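# Arrange all flowers stem-down in the standing vase

## Task

Get every flower into the vase with its stem pointing down. The vase must still be upright, and no stem may be visibly bent. Finish by releasing the flowers and moving both grippers away.

## Robot and tools

Robot: two arms, left_arm and right_arm, each ending in a two-finger gripper. Calibrated base positions in the scene frame: left_arm at (+0.021, +0.330, 0) m, quat_wxyz (+1.000, 0, 0, -0.026); right_arm at (+0.045, -0.296, 0) m, quat_wxyz (+1.000, 0, 0, -0.003). A camera stand is fixed to the floor behind the arms. Cameras: cam_high (896x504), cam_low (896x504), cam_left_wrist (672x504), cam_right_wrist (672x504).

Frames. Scene frame: origin at table-top height, halfway between the nominal bases; +x points out over the table, +z up, and left_arm sits on the +y side (arm names do not match image sides). Reported end_effector_position (m) and end_effector_quat_wxyz are in the scene frame. Offsets you send are along the current Hand target's own axes. In the gripper frame the fingers point along +z and open and close along y. end_effector_position is the point between the pads, roughly 1 cm short of the fingertips. Reported pose may be off by a few cm, more at long reach.

Row layout, shared by execute_actions and move: one row of 14 numbers, each in [-1, 1], covering both arms even if only one moves: dx, dy, dz, rx, ry, rz, opening for left_arm, then the same seven for right_arm. dx..rz are an offset (not a pose) from that arm's Hand target as it stood when the action or move began; 1.0 equals 0.6 m or 180 degrees; rx, ry, rz form one rotation vector. Opening is absolute: +1 fully open (0.094 m), -1 closed. Sending 0 for all six pose numbers re-requests the current Hand target; the opening number is always a command, so resend the present one to keep a gripper unchanged.

execute_actions(actions, cameras): actions is a list of actions; each action is a table of up to 15 rows, one per 1/30 s control step. Every row is counted from the action's starting Hand target, not from the previous row; a short table repeats its final row to fill 15 steps. Repeating an offset in a new action moves further. Images are returned only for an empty actions list or when cameras names them (["all"], a list of names, or []). An empty list also shows the scene number and fields normally omitted.

move(target, speed, blend, opening_speed, grip_force, blocking, cameras): straight-line path per gripper. target is one 14-number row or a list of up to 15 rows; all rows are offsets from the same starting Hand targets. speed: top path speed in m/s, 0.002 to 2.9, default 0.25 (rotation capped at twice that in rad/s); one value or one per target. blend: corner rounding in m for lists, default 0 (stop at each). opening_speed: rate of opening change per second on the -1..+1 scale, at least 0.2. grip_force: per-pad force cap in N, 10 to 50, persisting until changed; lower values close slowly. blocking=false returns early while the move continues. Paths do not avoid obstacles or the other arm; fast moves overshoot and hit harder. The result adds a move: line (done, off_target, moving, held, fault, plus limits such as paced or held). Done means at rest within 10 mm and 2 degrees.

wait(seconds 0 to 10): lets time pass, arms holding commands. stop(): brakes a running move. zoom_image(camera, region [x0, y0, x1, y1] pixels from the top-left, at most 504 each way): closer look at a camera in the latest images. finished_scene(scene): ends the current scene, given its number; call nothing after it in that reply.

Results: Hand target (the commanded pose after clipping; next offsets start there), Tool commands, Joint positions (last value is measured opening in m), Joint torques, Joint velocities (may be omitted when all read within noise), grip_measured (same scale as opening; reads slightly wide when empty), grip_effort_nm (gripper motor effort, negative closing), and, for action calls, end_effector_position at some steps.

Behaviour to expect: orientation commands are clipped to 40 degrees from the measured orientation per step. Friction and gravity leave the gripper short, low or tilted; check after each move and correct, sending the remaining gap as an offset. Small moves may not happen or may go sideways. A blocked arm keeps pushing until commanded back past its gripper. Avoid paths close to an arm's own base. Joint ranges (rad): waist -2.618 to 3.054, shoulder 0 to 3.142, elbow 0 to 3.142 (straight at 2.901), wrist pitch and yaw -1.571 to 1.571, wrist roll -2.094 to 2.094. Holding loads, staying stretched or pushing at unreachable poses heats motors; MOTOR HOT appears near 75 °C, and at 90 °C the arm folds and stops working.

Avoid: letting anything fall or leaving anything off the table; dropping flowers or releasing them while moving; hitting the vase, table or fixtures hard; any contact between the two arms or grippers, including closing one gripper on the other's fingers; straining the wrist camera cables. Flowers can be crushed or bent: use a low grip_force and a modest opening_speed, and open well above grip_measured to release. Loose objects may occasionally get nudged by the environment.

Each tool is called in YAML: its name, and indented under it one key for each argument.

## Session

execute_actions:
  actions: []

Scene clock: 0.00 s.
left_arm: end_effector_position=(+0.4102, +0.3670, +0.0901) grip_measured=+1.000 grip_effort_nm=n/a end_effector_quat_wxyz=(+0.554, -0.099, +0.820, +0.104) | right_arm: end_effector_position=(+0.4383, -0.2833, +0.0803) grip_measured=+1.000 grip_effort_nm=n/a end_effector_quat_wxyz=(+0.542, -0.001, +0.837, -0.075)
Joint positions: left_arm=[0.003 1.519 0.395 0.729 -0.328 -0.069 0.094] | right_arm=[0.148 1.544 0.41 0.705 0.256 -0.023 0.094]
Joint velocities: within noise
Joint torques (N m): no reading
Heat: left arm: 32 °C; right arm: 35 °C.
Hand target: left_arm +0.4145, +0.3668, +0.1000; +0.566, -0.101, +0.812, +0.102 | right_arm +0.4434, -0.2826, +0.0922; +0.557, +0.002, +0.827, -0.073
Tool commands: left_gripper/opening=+1.0 right_gripper/opening=+1.0

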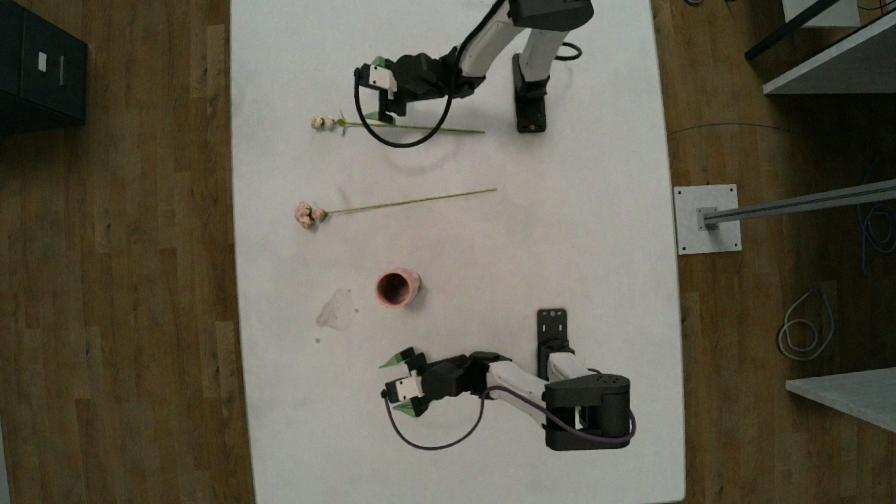

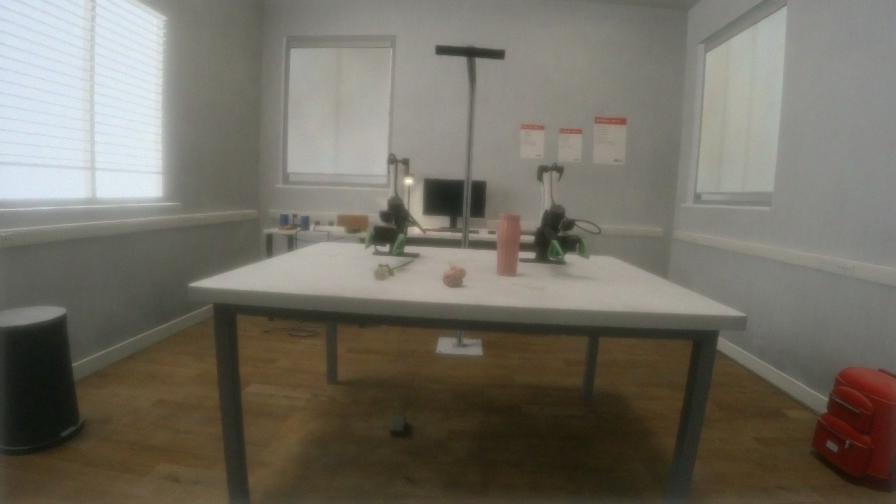

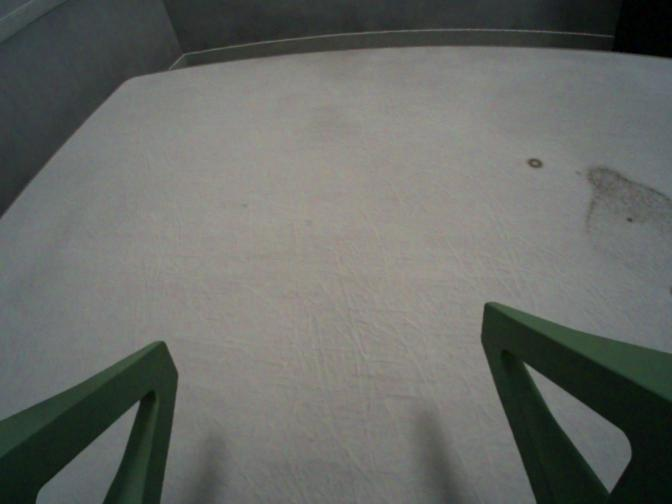

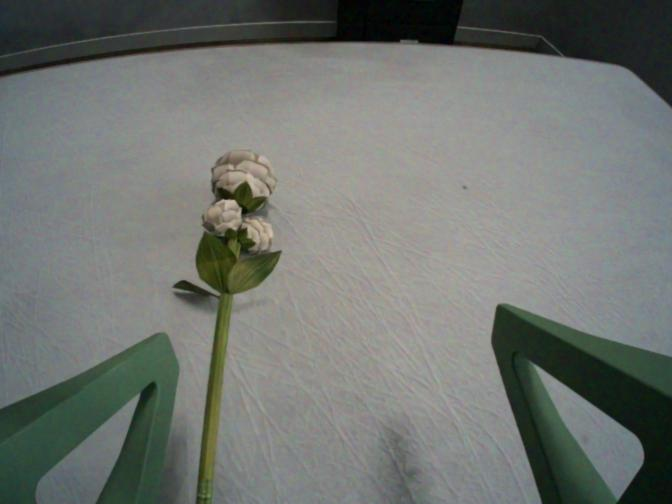

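move:
  target: [0,0,0,0,0,0,1,-0.0962,0.3843,-0.0538,-0.0634,0.3745,-0.0223,0.2]
  speed: 0.35
  cameras: ["all"]

Scene clock: 19.27 s.
left_arm: end_effector_position=(+0.4102, +0.3670, +0.0901) grip_measured=+1.000 grip_effort_nm=-0.01 end_effector_quat_wxyz=(+0.554, -0.099, +0.820, +0.104) | right_arm: end_effector_position=(+0.4524, -0.0526, +0.1249) grip_measured=+0.202 grip_effort_nm=-0.10 end_effector_quat_wxyz=(+0.043, -0.040, +0.998, +0.016)
Joint positions: left_arm=[0.003 1.519 0.395 0.729 -0.328 -0.069 0.094] | right_arm=[0.548 2.386 2.457 -1.551 0.015 0.461 0.056]
Joint torques (N m): left_arm=[0.34 -6.19 6.11 2.17 -0.01 0.01] | right_arm=[0.25 -10.99 8.76 0.55 -0.06 0.17]
Heat: left arm: 34 °C; right arm: 38 °C.
Hand target: left_arm +0.4145, +0.3668, +0.1000; +0.566, -0.101, +0.812, +0.102 | right_arm +0.4553, -0.0460, +0.1302; +0.000, -0.037, +0.999, +0.000
Off the commanded pose: left_arm 0.011 m, 2 deg | right_arm 0.009 m, 5 deg.
joint sent to its limit (right arm) — joint 4 (wrist pitch), lower limit. The joint targets are off in orientation, not in position.
move: off_target (left_arm, right_arm)

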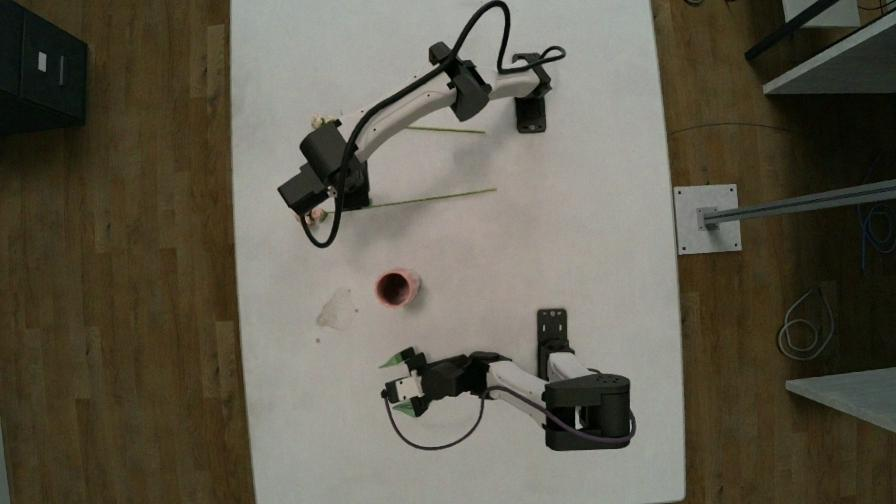

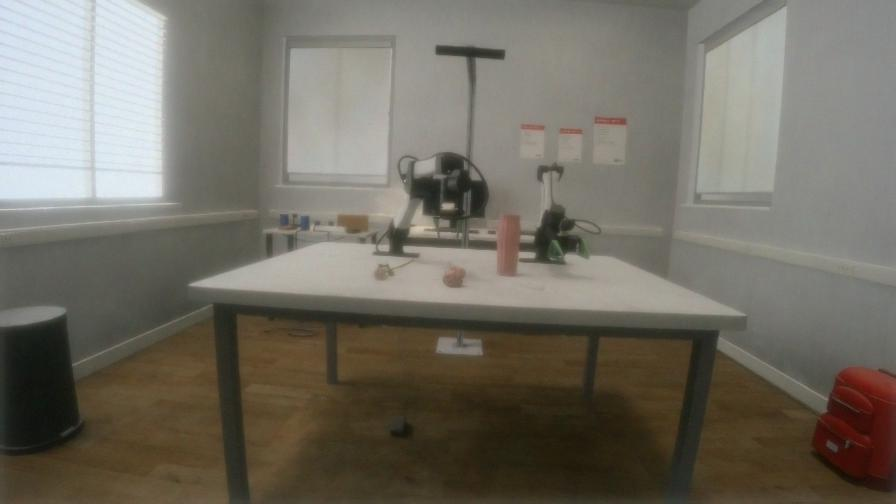

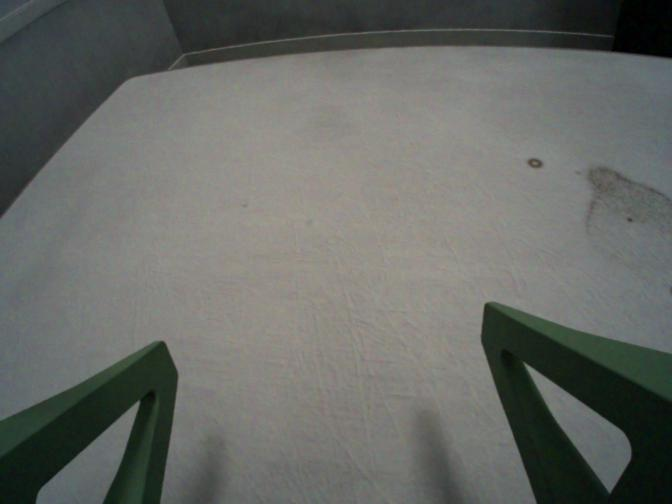

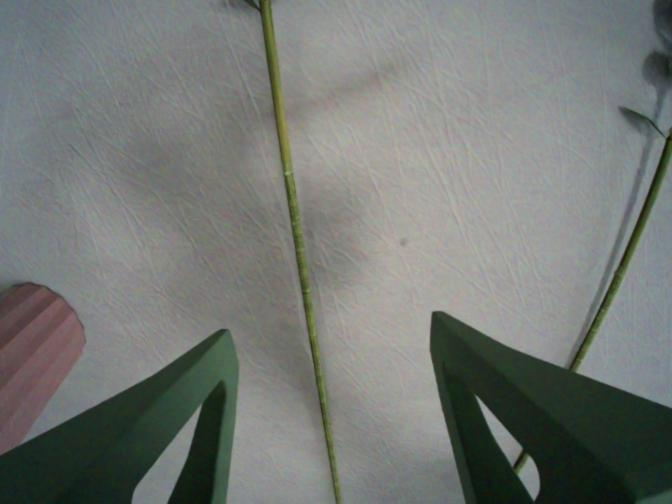

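move:
  target: [0,0,0,0,0,0,1,0,0.0,0.18,0,0,-0.035,0.2]
  speed: 0.2
  cameras: ["cam_right_wrist"]

Scene clock: 23.70 s.
left_arm: end_effector_position=(+0.4102, +0.3670, +0.0901) grip_measured=+1.000 grip_effort_nm=-0.01 end_effector_quat_wxyz=(+0.554, -0.099, +0.820, +0.104) | right_arm: end_effector_position=(+0.4555, -0.0504, +0.0237) grip_measured=+0.202 grip_effort_nm=-0.11 end_effector_quat_wxyz=(+0.000, -0.086, +0.996, -0.007)
Joint positions: left_arm=[0.003 1.519 0.395 0.729 -0.328 -0.069 0.094] | right_arm=[0.548 2.479 2.222 -1.321 0.013 0.371 0.056]
Joint torques (N m): left_arm=[0.36 -6.19 6.08 2.17 -0.01 0.01] | right_arm=[0.23 -12.22 5.42 0.55 -0.06 -0.04]
Heat: left arm: 34 °C; right arm: 41 °C.
Hand target: left_arm +0.4145, +0.3668, +0.1000; +0.566, -0.101, +0.812, +0.102 | right_arm +0.4553, -0.0460, +0.0222; +0.000, -0.092, +0.996, +0.000
Off the commanded pose: left_arm 0.011 m, 2 deg | right_arm 0.005 m, 1 deg.
move: off_target (left_arm)
Images, in order (width x height): cam_right_wrist 672x504.

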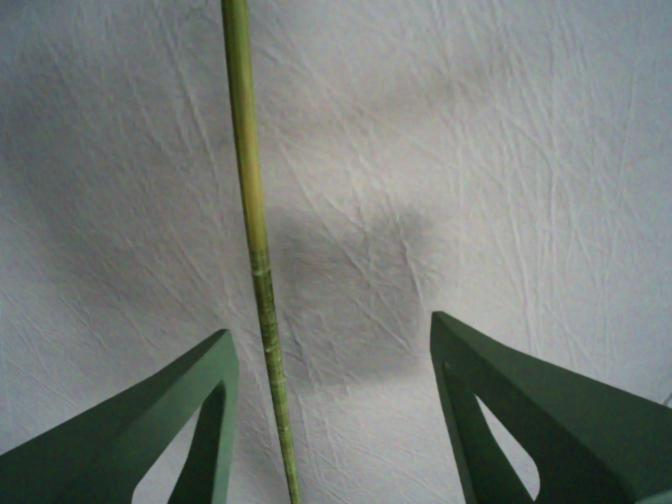

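move:
  target:
    - [0,0,0,0,0,0,1,0,0.024,0.01,0,0,-0.035,0.2]
    - [0,0,0,0,0,0,1,0,0.024,0.02,0,0,-0.035,-1]
  speed: 0.1
  grip_force: 25
  cameras: ["cam_right_wrist"]

Scene clock: 32.00 s.
left_arm: end_effector_position=(+0.4102, +0.3670, +0.0901) grip_measured=+1.000 grip_effort_nm=-0.01 end_effector_quat_wxyz=(+0.554, -0.099, +0.820, +0.104) | right_arm: end_effector_position=(+0.4520, -0.0382, +0.0149) grip_measured=-0.902 grip_effort_nm=-0.54 end_effector_quat_wxyz=(+0.000, -0.140, +0.990, -0.007)
Joint positions: left_arm=[0.003 1.519 0.395 0.729 -0.328 -0.069 0.094] | right_arm=[0.573 2.498 2.222 -1.3 0.012 0.288 0.005]
Joint torques (N m): left_arm=[0.34 -6.19 6.11 2.17 -0.01 0.01] | right_arm=[0.47 -11.37 6.58 0.53 -0.07 -0.03]
Heat: left arm: 34 °C; right arm: 44 °C.
Hand target: left_arm +0.4145, +0.3668, +0.1000; +0.566, -0.101, +0.812, +0.102 | right_arm +0.4527, -0.0318, +0.0101; +0.000, -0.146, +0.989, +0.000
Off the commanded pose: left_arm 0.011 m, 2 deg | right_arm 0.008 m, 1 deg.
grip_force (N): 25, 25
move: off_target (left_arm)
Images, in order (width x height): cam_right_wrist 672x504.

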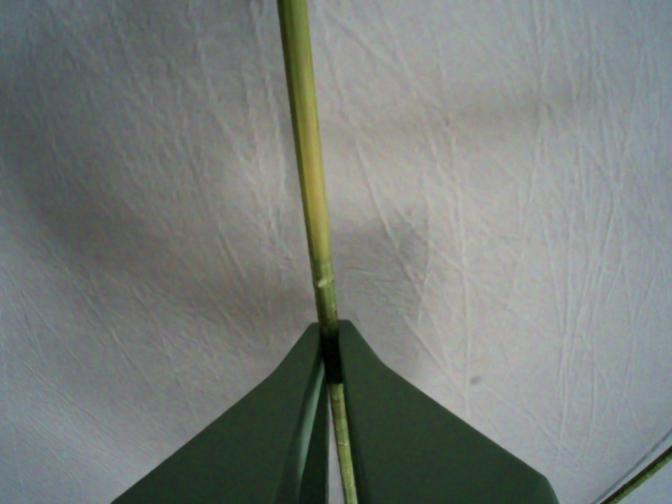

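move:
  target:
    - [0,0,0,0,0,0,1,0,0,-0.33,0,0,0,-1]
    - [0,0,0,0,0,0,1,0.107,-0.0515,-0.85,-0.1011,-0.4926,-0.1011,-1]
  speed: 0.3
  blend: 0.05
  cameras: ["all"]

Scene clock: 43.57 s.
left_arm: end_effector_position=(+0.4102, +0.3670, +0.0901) grip_measured=+1.000 grip_effort_nm=-0.01 end_effector_quat_wxyz=(+0.554, -0.099, +0.820, +0.104) | right_arm: end_effector_position=(+0.4056, -0.0768, +0.5088) grip_measured=-0.903 grip_effort_nm=-0.59 end_effector_quat_wxyz=(+0.651, -0.241, +0.680, +0.237)
Joint positions: left_arm=[0.003 1.519 0.395 0.729 -0.328 -0.069 0.094] | right_arm=[0.449 1.387 1.764 -0.419 -0.247 -0.001 0.005]
Joint torques (N m): left_arm=[0.35 -6.17 6.09 2.17 -0.02 0.01] | right_arm=[-0.98 -6.2 5.23 2.49 -0.12 0.07]
Heat: left arm: 34 °C; right arm: 48 °C.
Hand target: left_arm +0.4145, +0.3668, +0.1000; +0.566, -0.101, +0.812, +0.102 | right_arm +0.4000, -0.0804, +0.5200; +0.665, -0.242, +0.664, +0.242
Off the commanded pose: left_arm 0.011 m, 2 deg | right_arm 0.013 m, 2 deg.
grip_force (N): 25, 25
move: off_target (left_arm, right_arm)

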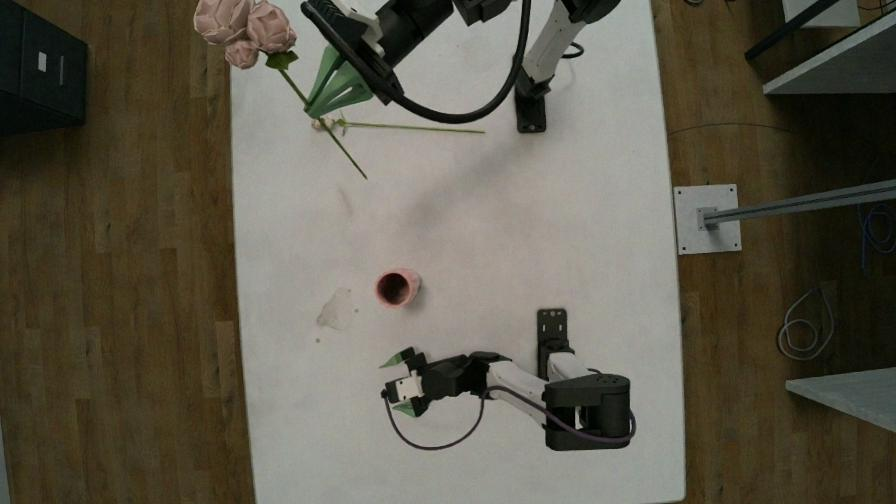

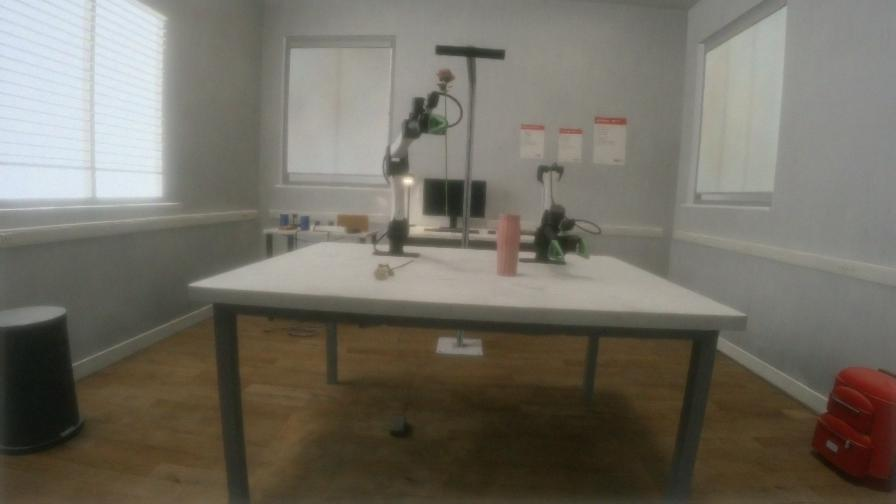

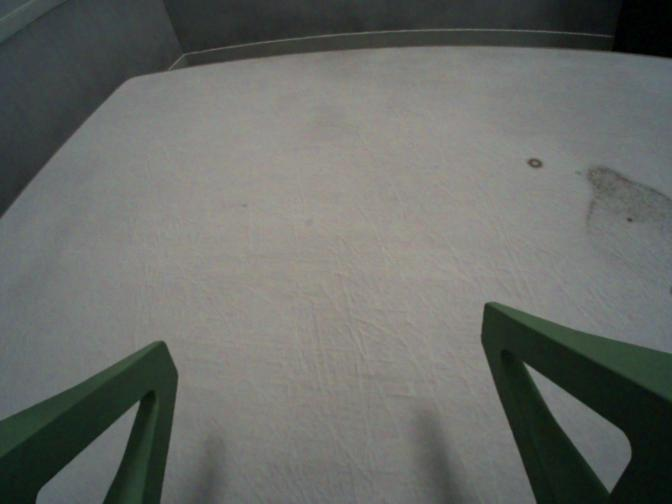

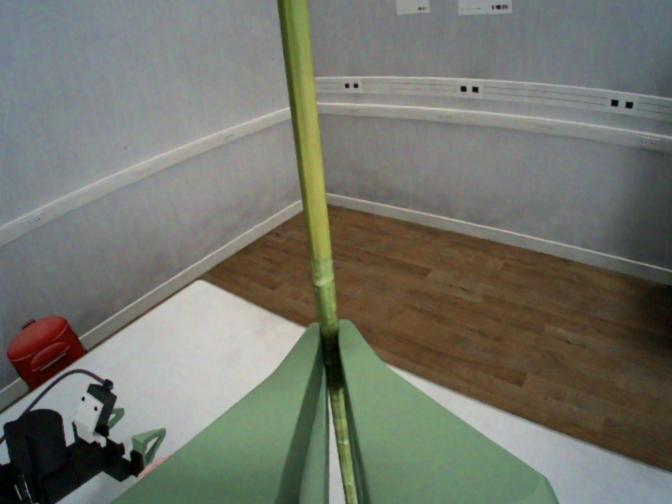

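zoom_image:
  camera: "cam_low"
  region: [340, 40, 590, 290]

Scaled by 2.016.

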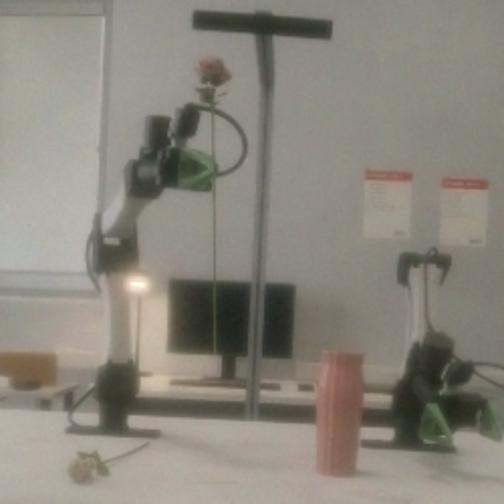

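move:
  target: [0,0,0,0,0,0,1,-0.117,0.293,0.094,-0.0755,-0.0833,0.0098,-1]
  speed: 0.25
  cameras: ["cam_high","cam_low","cam_right_wrist"]

zoom_image:
  camera: "cam_low"
  region: [390, 40, 590, 290]

zoom_image:
  camera: "cam_high"
  region: [230, 150, 480, 340]

Scene clock: 55.57 s.
left_arm: end_effector_position=(+0.4102, +0.3670, +0.0901) grip_measured=+1.000 grip_effort_nm=-0.01 end_effector_quat_wxyz=(+0.554, -0.099, +0.820, +0.104) | right_arm: end_effector_position=(+0.3300, +0.0936, +0.5708) grip_measured=-0.903 grip_effort_nm=-0.59 end_effector_quat_wxyz=(+0.690, -0.287, +0.560, +0.357)
Joint positions: left_arm=[0.003 1.519 0.395 0.729 -0.328 -0.069 0.094] | right_arm=[0.936 1.615 1.974 -0.15 -0.021 0.009 0.005]
Joint torques (N m): left_arm=[0.36 -6.23 6.11 2.16 -0.02 0] | right_arm=[0.05 -5.48 9.54 2.34 0.18 -0.04]
Heat: left arm: 35 °C; right arm: 45 °C.
Hand target: left_arm +0.4145, +0.3668, +0.1000; +0.566, -0.101, +0.812, +0.102 | right_arm +0.3300, +0.0904, +0.5904; +0.708, -0.275, +0.542, +0.359
Off the commanded pose: left_arm 0.011 m, 2 deg | right_arm 0.020 m, 3 deg.
grip_force (N): 25, 25
move: off_target (left_arm, right_arm)
Images, in order (width x height): cam_high 896x504, cam_low 896x504, cam_right_wrist 672x504.

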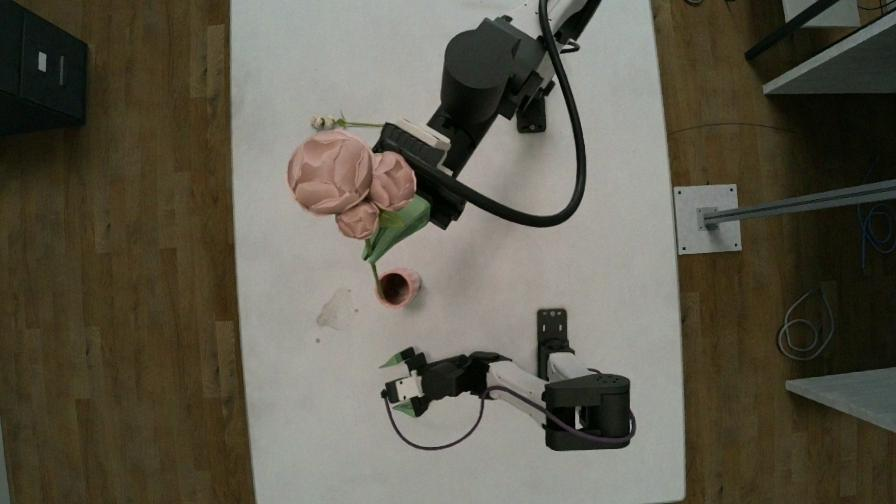

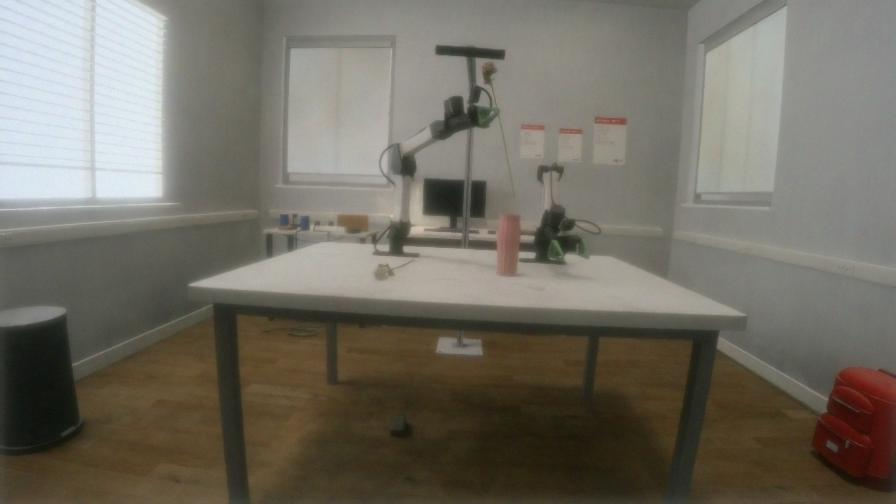

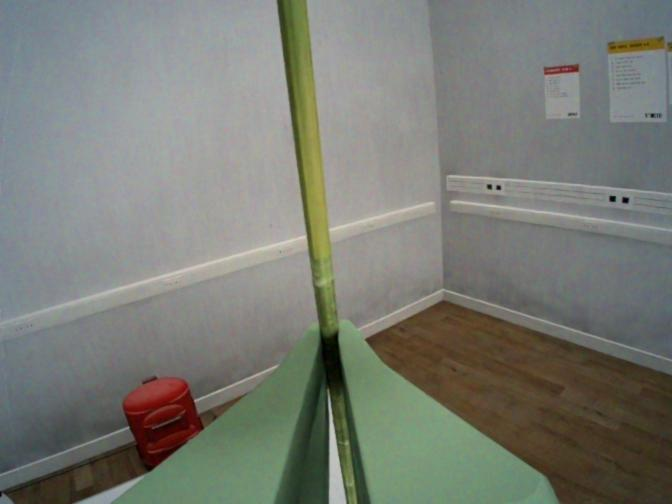

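Scaled by 2.016.

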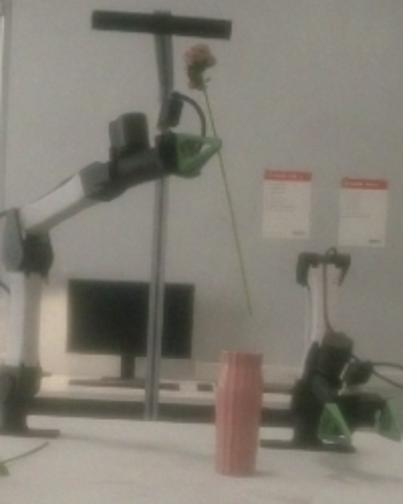

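Scaled by 2.016.

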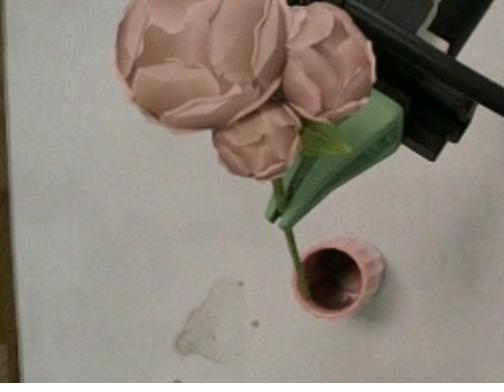

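move:
  target:
    - [0,0,0,0,0,0,1,-0.0129,0.017,-0.0482,0,0,0,-1]
    - [0,0,0,0,0,0,1,0.218,0.017,-0.0548,0,0.0167,0,-1]
  speed: 0.12
  blend: 0.01
  cameras: ["cam_high","cam_low"]

zoom_image:
  camera: "cam_low"
  region: [390, 40, 590, 290]

zoom_image:
  camera: "cam_high"
  region: [330, 220, 450, 340]

Scene clock: 64.00 s.
left_arm: end_effector_position=(+0.4102, +0.3670, +0.0901) grip_measured=+1.000 grip_effort_nm=-0.01 end_effector_quat_wxyz=(+0.554, -0.099, +0.820, +0.104) | right_arm: end_effector_position=(+0.3292, +0.1072, +0.4371) grip_measured=-0.903 grip_effort_nm=-0.59 end_effector_quat_wxyz=(+0.676, -0.296, +0.579, +0.348)
Joint positions: left_arm=[0.003 1.519 0.395 0.729 -0.328 -0.069 0.094] | right_arm=[0.965 1.483 1.331 0.309 0.012 0.001 0.005]
Joint torques (N m): left_arm=[0.35 -6.2 6.09 2.17 -0.01 0.02] | right_arm=[0.32 -8.76 6.6 2.4 0.16 -0.02]
Heat: left arm: 36 °C; right arm: 44 °C.
Hand target: left_arm +0.4145, +0.3668, +0.1000; +0.566, -0.101, +0.812, +0.102 | right_arm +0.3232, +0.0982, +0.4558; +0.694, -0.284, +0.561, +0.351
Off the commanded pose: left_arm 0.011 m, 2 deg | right_arm 0.021 m, 3 deg.
grip_force (N): 25, 25
move: off_target (left_arm, right_arm)
Images, in order (width x height): cam_high 896x504, cam_low 896x504.

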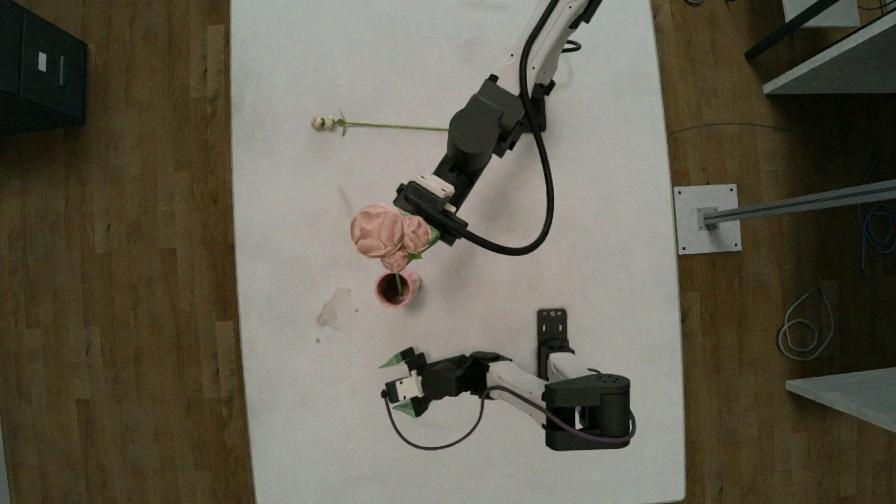

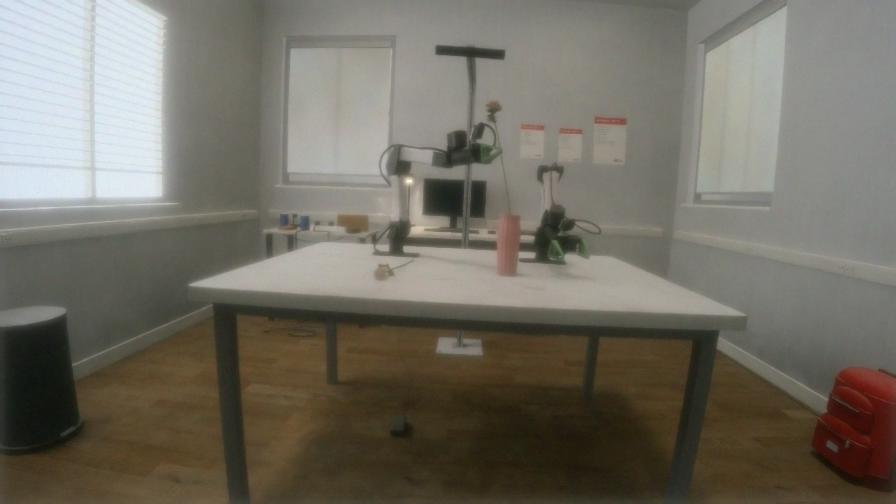

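Scaled by 2.016.

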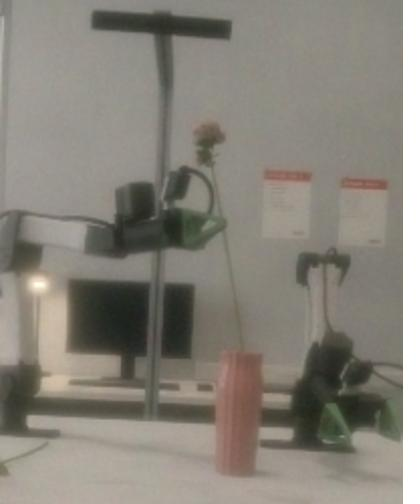

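Scaled by 4.200.

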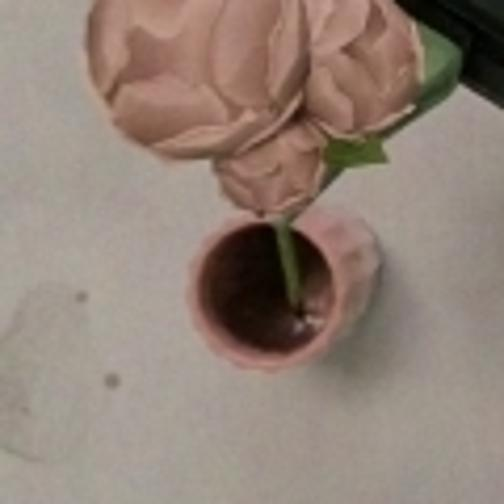

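move:
  target: [0,0,0,0,0,0,1,0.183,0,0.018,0,0.038,0,-1]
  speed: 0.08
  cameras: ["cam_high","cam_low","cam_right_wrist"]

zoom_image:
  camera: "cam_low"
  region: [440, 90, 590, 290]

zoom_image:
  camera: "cam_high"
  region: [330, 220, 450, 340]

Scene clock: 68.17 s.
left_arm: end_effector_position=(+0.4102, +0.3670, +0.0901) grip_measured=+1.000 grip_effort_nm=-0.01 end_effector_quat_wxyz=(+0.554, -0.099, +0.820, +0.104) | right_arm: end_effector_position=(+0.3420, +0.1256, +0.3493) grip_measured=-0.903 grip_effort_nm=-0.59 end_effector_quat_wxyz=(+0.651, -0.310, +0.606, +0.335)
Joint positions: left_arm=[0.003 1.519 0.395 0.729 -0.328 -0.069 0.094] | right_arm=[0.965 1.572 1.147 0.497 0.012 0.001 0.005]
Joint torques (N m): left_arm=[0.38 -6.17 6.12 2.17 0 0.01] | right_arm=[0.08 -6.75 6.41 2.49 0.14 0.01]
Heat: left arm: 36 °C; right arm: 44 °C.
Hand target: left_arm +0.4145, +0.3668, +0.1000; +0.566, -0.101, +0.812, +0.102 | right_arm +0.3432, +0.1254, +0.3503; +0.659, -0.305, +0.601, +0.333
Off the commanded pose: left_arm 0.011 m, 2 deg | right_arm 0.002 m, 1 deg.
grip_force (N): 25, 25
move: off_target (left_arm)
Images, in order (width x height): cam_high 896x504, cam_low 896x504, cam_right_wrist 672x504.

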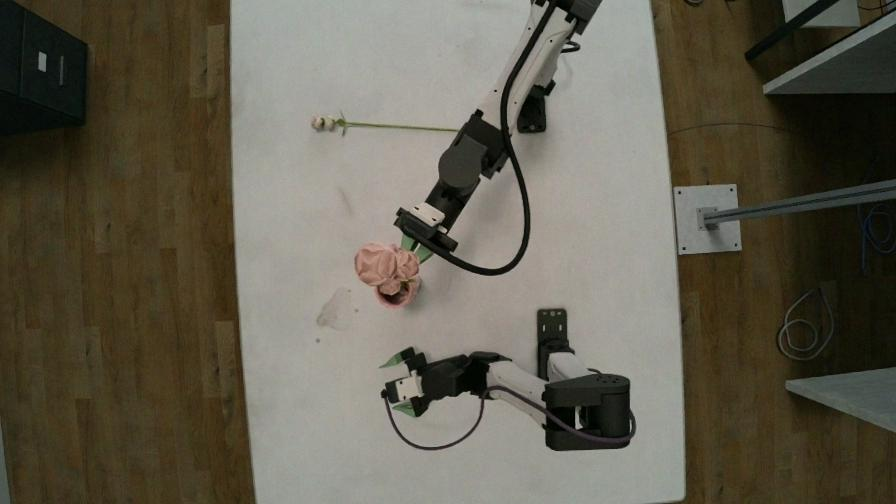

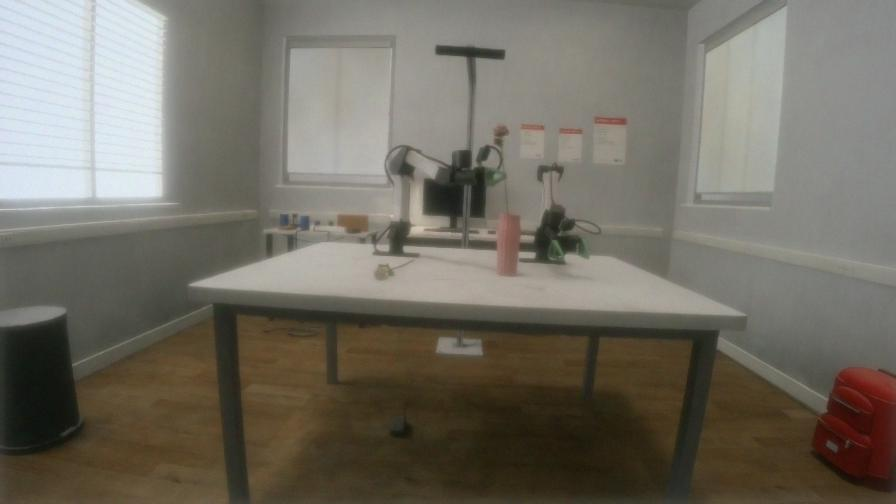

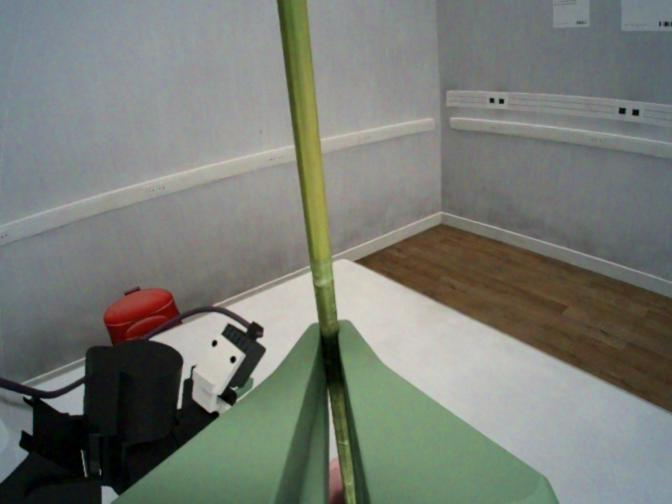

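Scaled by 2.520.

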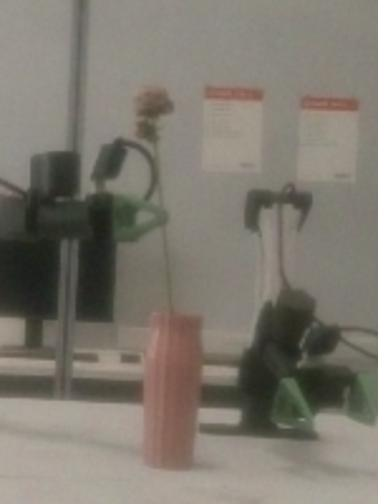

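Scaled by 4.200.

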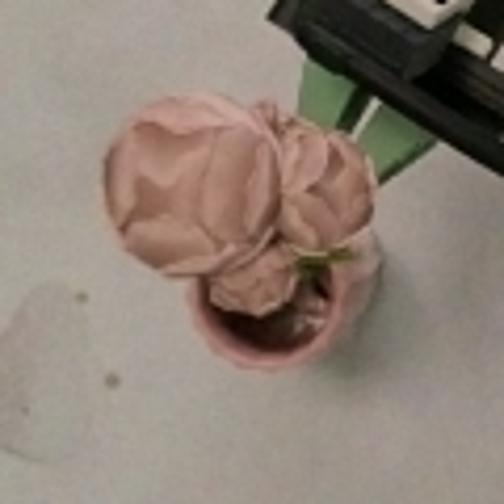

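move:
  target: [0,0,0,0,0,0,1,0.053,0,0.01,0,0.01,0,-1]
  speed: 0.05
  cameras: ["cam_high","cam_low","cam_right_wrist"]

zoom_image:
  camera: "cam_low"
  region: [440, 90, 590, 290]

Scene clock: 71.30 s.
left_arm: end_effector_position=(+0.4102, +0.3670, +0.0901) grip_measured=+1.000 grip_effort_nm=0.00 end_effector_quat_wxyz=(+0.554, -0.099, +0.820, +0.104) | right_arm: end_effector_position=(+0.3469, +0.1325, +0.3220) grip_measured=-0.903 grip_effort_nm=-0.59 end_effector_quat_wxyz=(+0.644, -0.314, +0.614, +0.331)
Joint positions: left_arm=[0.003 1.519 0.395 0.729 -0.328 -0.069 0.094] | right_arm=[0.965 1.621 1.111 0.559 0.012 0.001 0.005]
Joint torques (N m): left_arm=[0.36 -6.16 6.11 2.16 -0.01 0.01] | right_arm=[0.02 -6.78 6.05 2.49 0.13 0.02]
Heat: left arm: 36 °C; right arm: 44 °C.
Hand target: left_arm +0.4145, +0.3668, +0.1000; +0.566, -0.101, +0.812, +0.102 | right_arm +0.3485, +0.1325, +0.3193; +0.650, -0.310, +0.611, +0.329
Off the commanded pose: left_arm 0.011 m, 2 deg | right_arm 0.003 m, 1 deg.
grip_force (N): 25, 25
move: off_target (left_arm)
Images, in order (width x height): cam_high 896x504, cam_low 896x504, cam_right_wrist 672x504.

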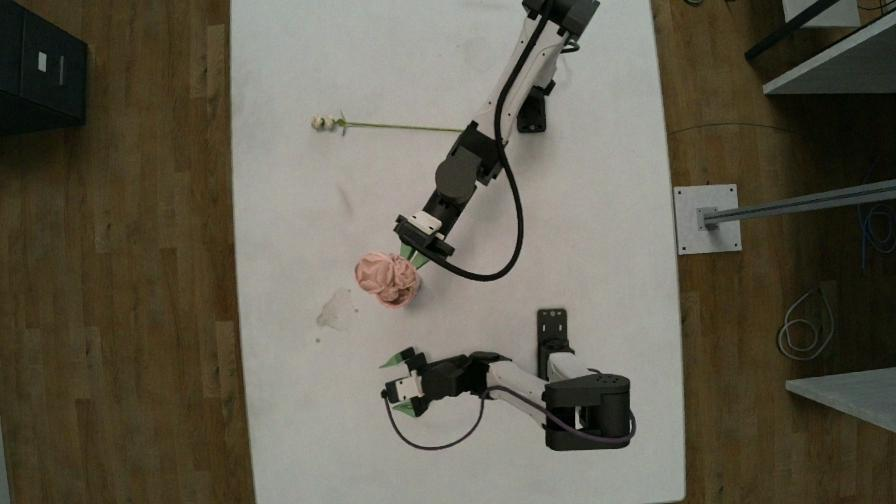

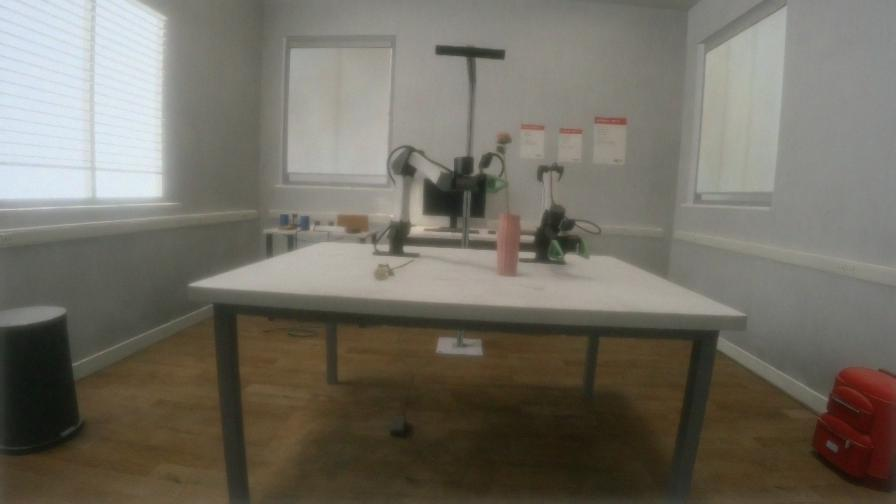

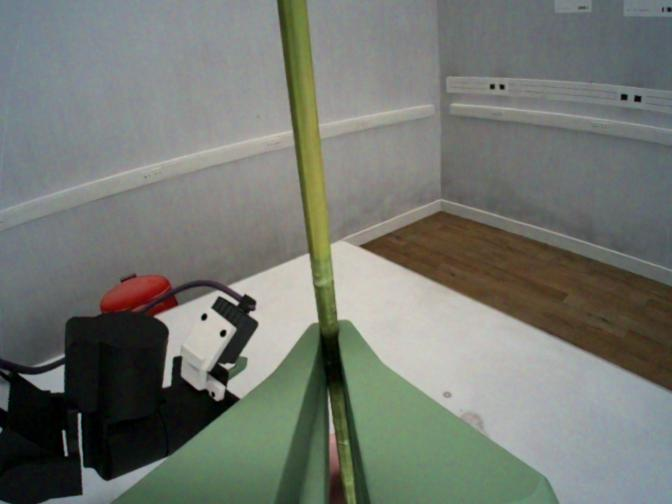

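Scaled by 2.520.

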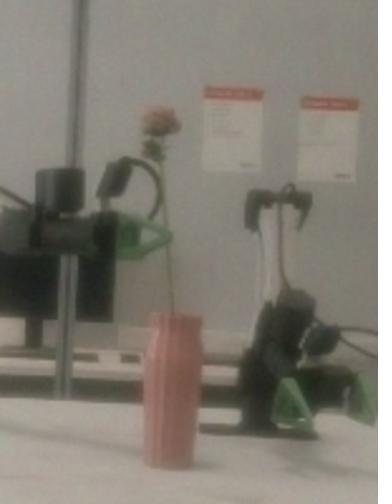

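move:
  target:
    - [0,0,0,0,0,0,1,0.033,0,0,0,0,0,-1]
    - [0,0,0,0,0,0,1,0.033,0,0,0,0,0,-0.3]
    - [0,0,0,0,0,0,1,0.033,0,-0.25,0,0,0,-0.3]
  speed: [0.05,0.05,0.12]
  grip_force: 40
  cameras: ["all"]

Scene clock: 76.30 s.
left_arm: end_effector_position=(+0.4102, +0.3670, +0.0901) grip_measured=+1.000 grip_effort_nm=-0.01 end_effector_quat_wxyz=(+0.554, -0.099, +0.820, +0.104) | right_arm: end_effector_position=(+0.2634, +0.0154, +0.2893) grip_measured=-0.302 grip_effort_nm=0.06 end_effector_quat_wxyz=(+0.645, -0.313, +0.614, +0.330)
Joint positions: left_arm=[0.003 1.519 0.395 0.729 -0.328 -0.069 0.094] | right_arm=[0.975 1.051 0.548 0.553 0.026 0.001 0.033]
Joint torques (N m): left_arm=[0.36 -6.16 6.08 2.17 -0.02 0.01] | right_arm=[0.8 -4.25 5.96 2.23 0.16 0.01]
Heat: left arm: 36 °C; right arm: 43 °C.
Hand target: left_arm +0.4145, +0.3668, +0.1000; +0.566, -0.101, +0.812, +0.102 | right_arm +0.2605, +0.0128, +0.2905; +0.650, -0.310, +0.611, +0.329
Off the commanded pose: left_arm 0.011 m, 2 deg | right_arm 0.004 m, 1 deg.
grip_force (N): 40, 40
move: off_target (left_arm); target 2's new opening was sent with right_arm's hand 0.019 m and 2 deg from that target

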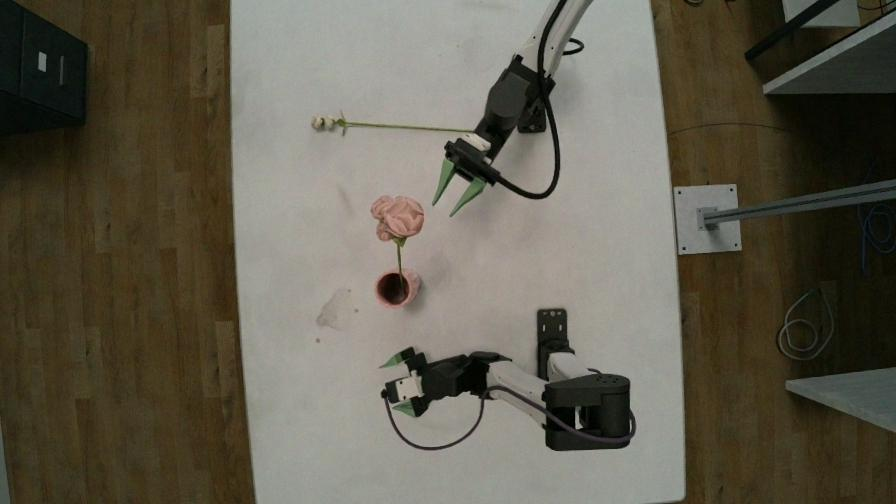

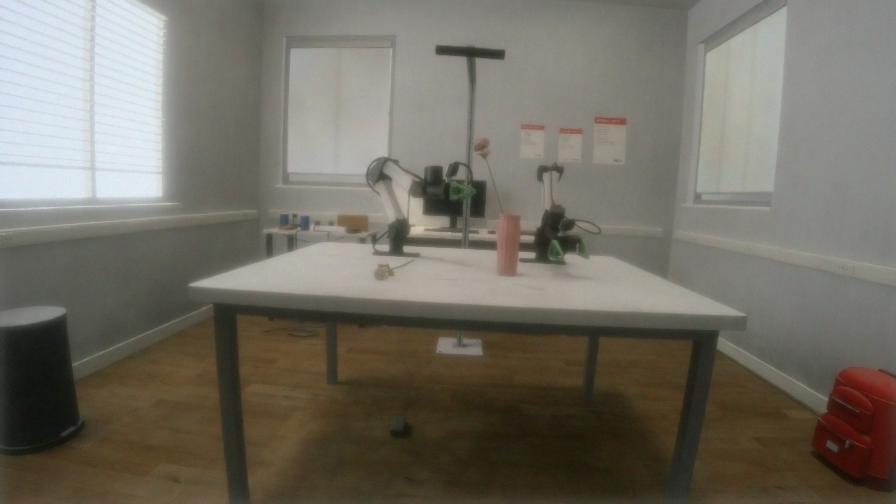

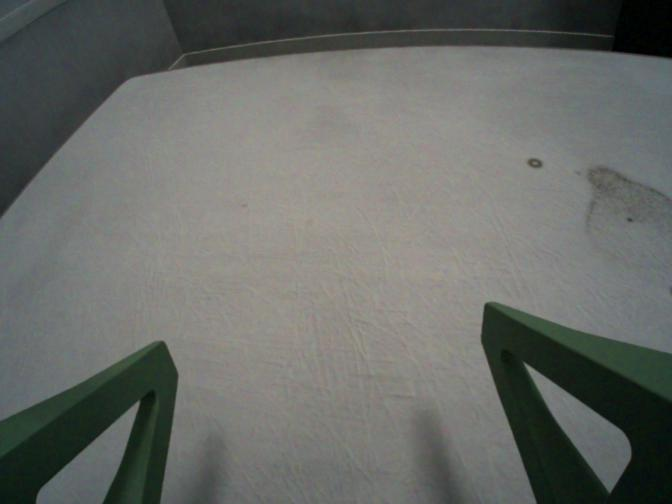

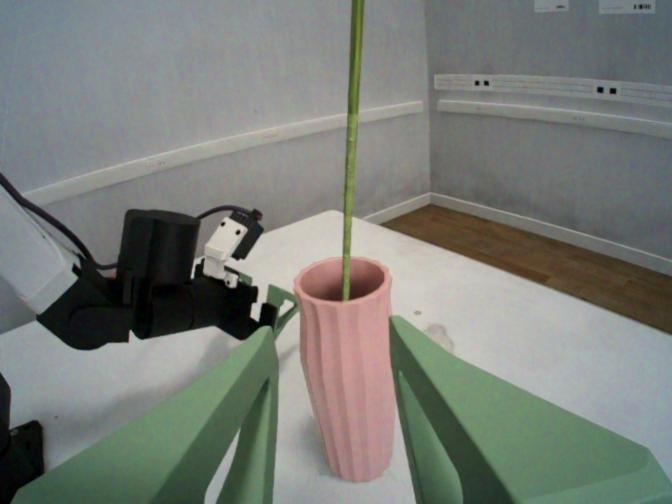

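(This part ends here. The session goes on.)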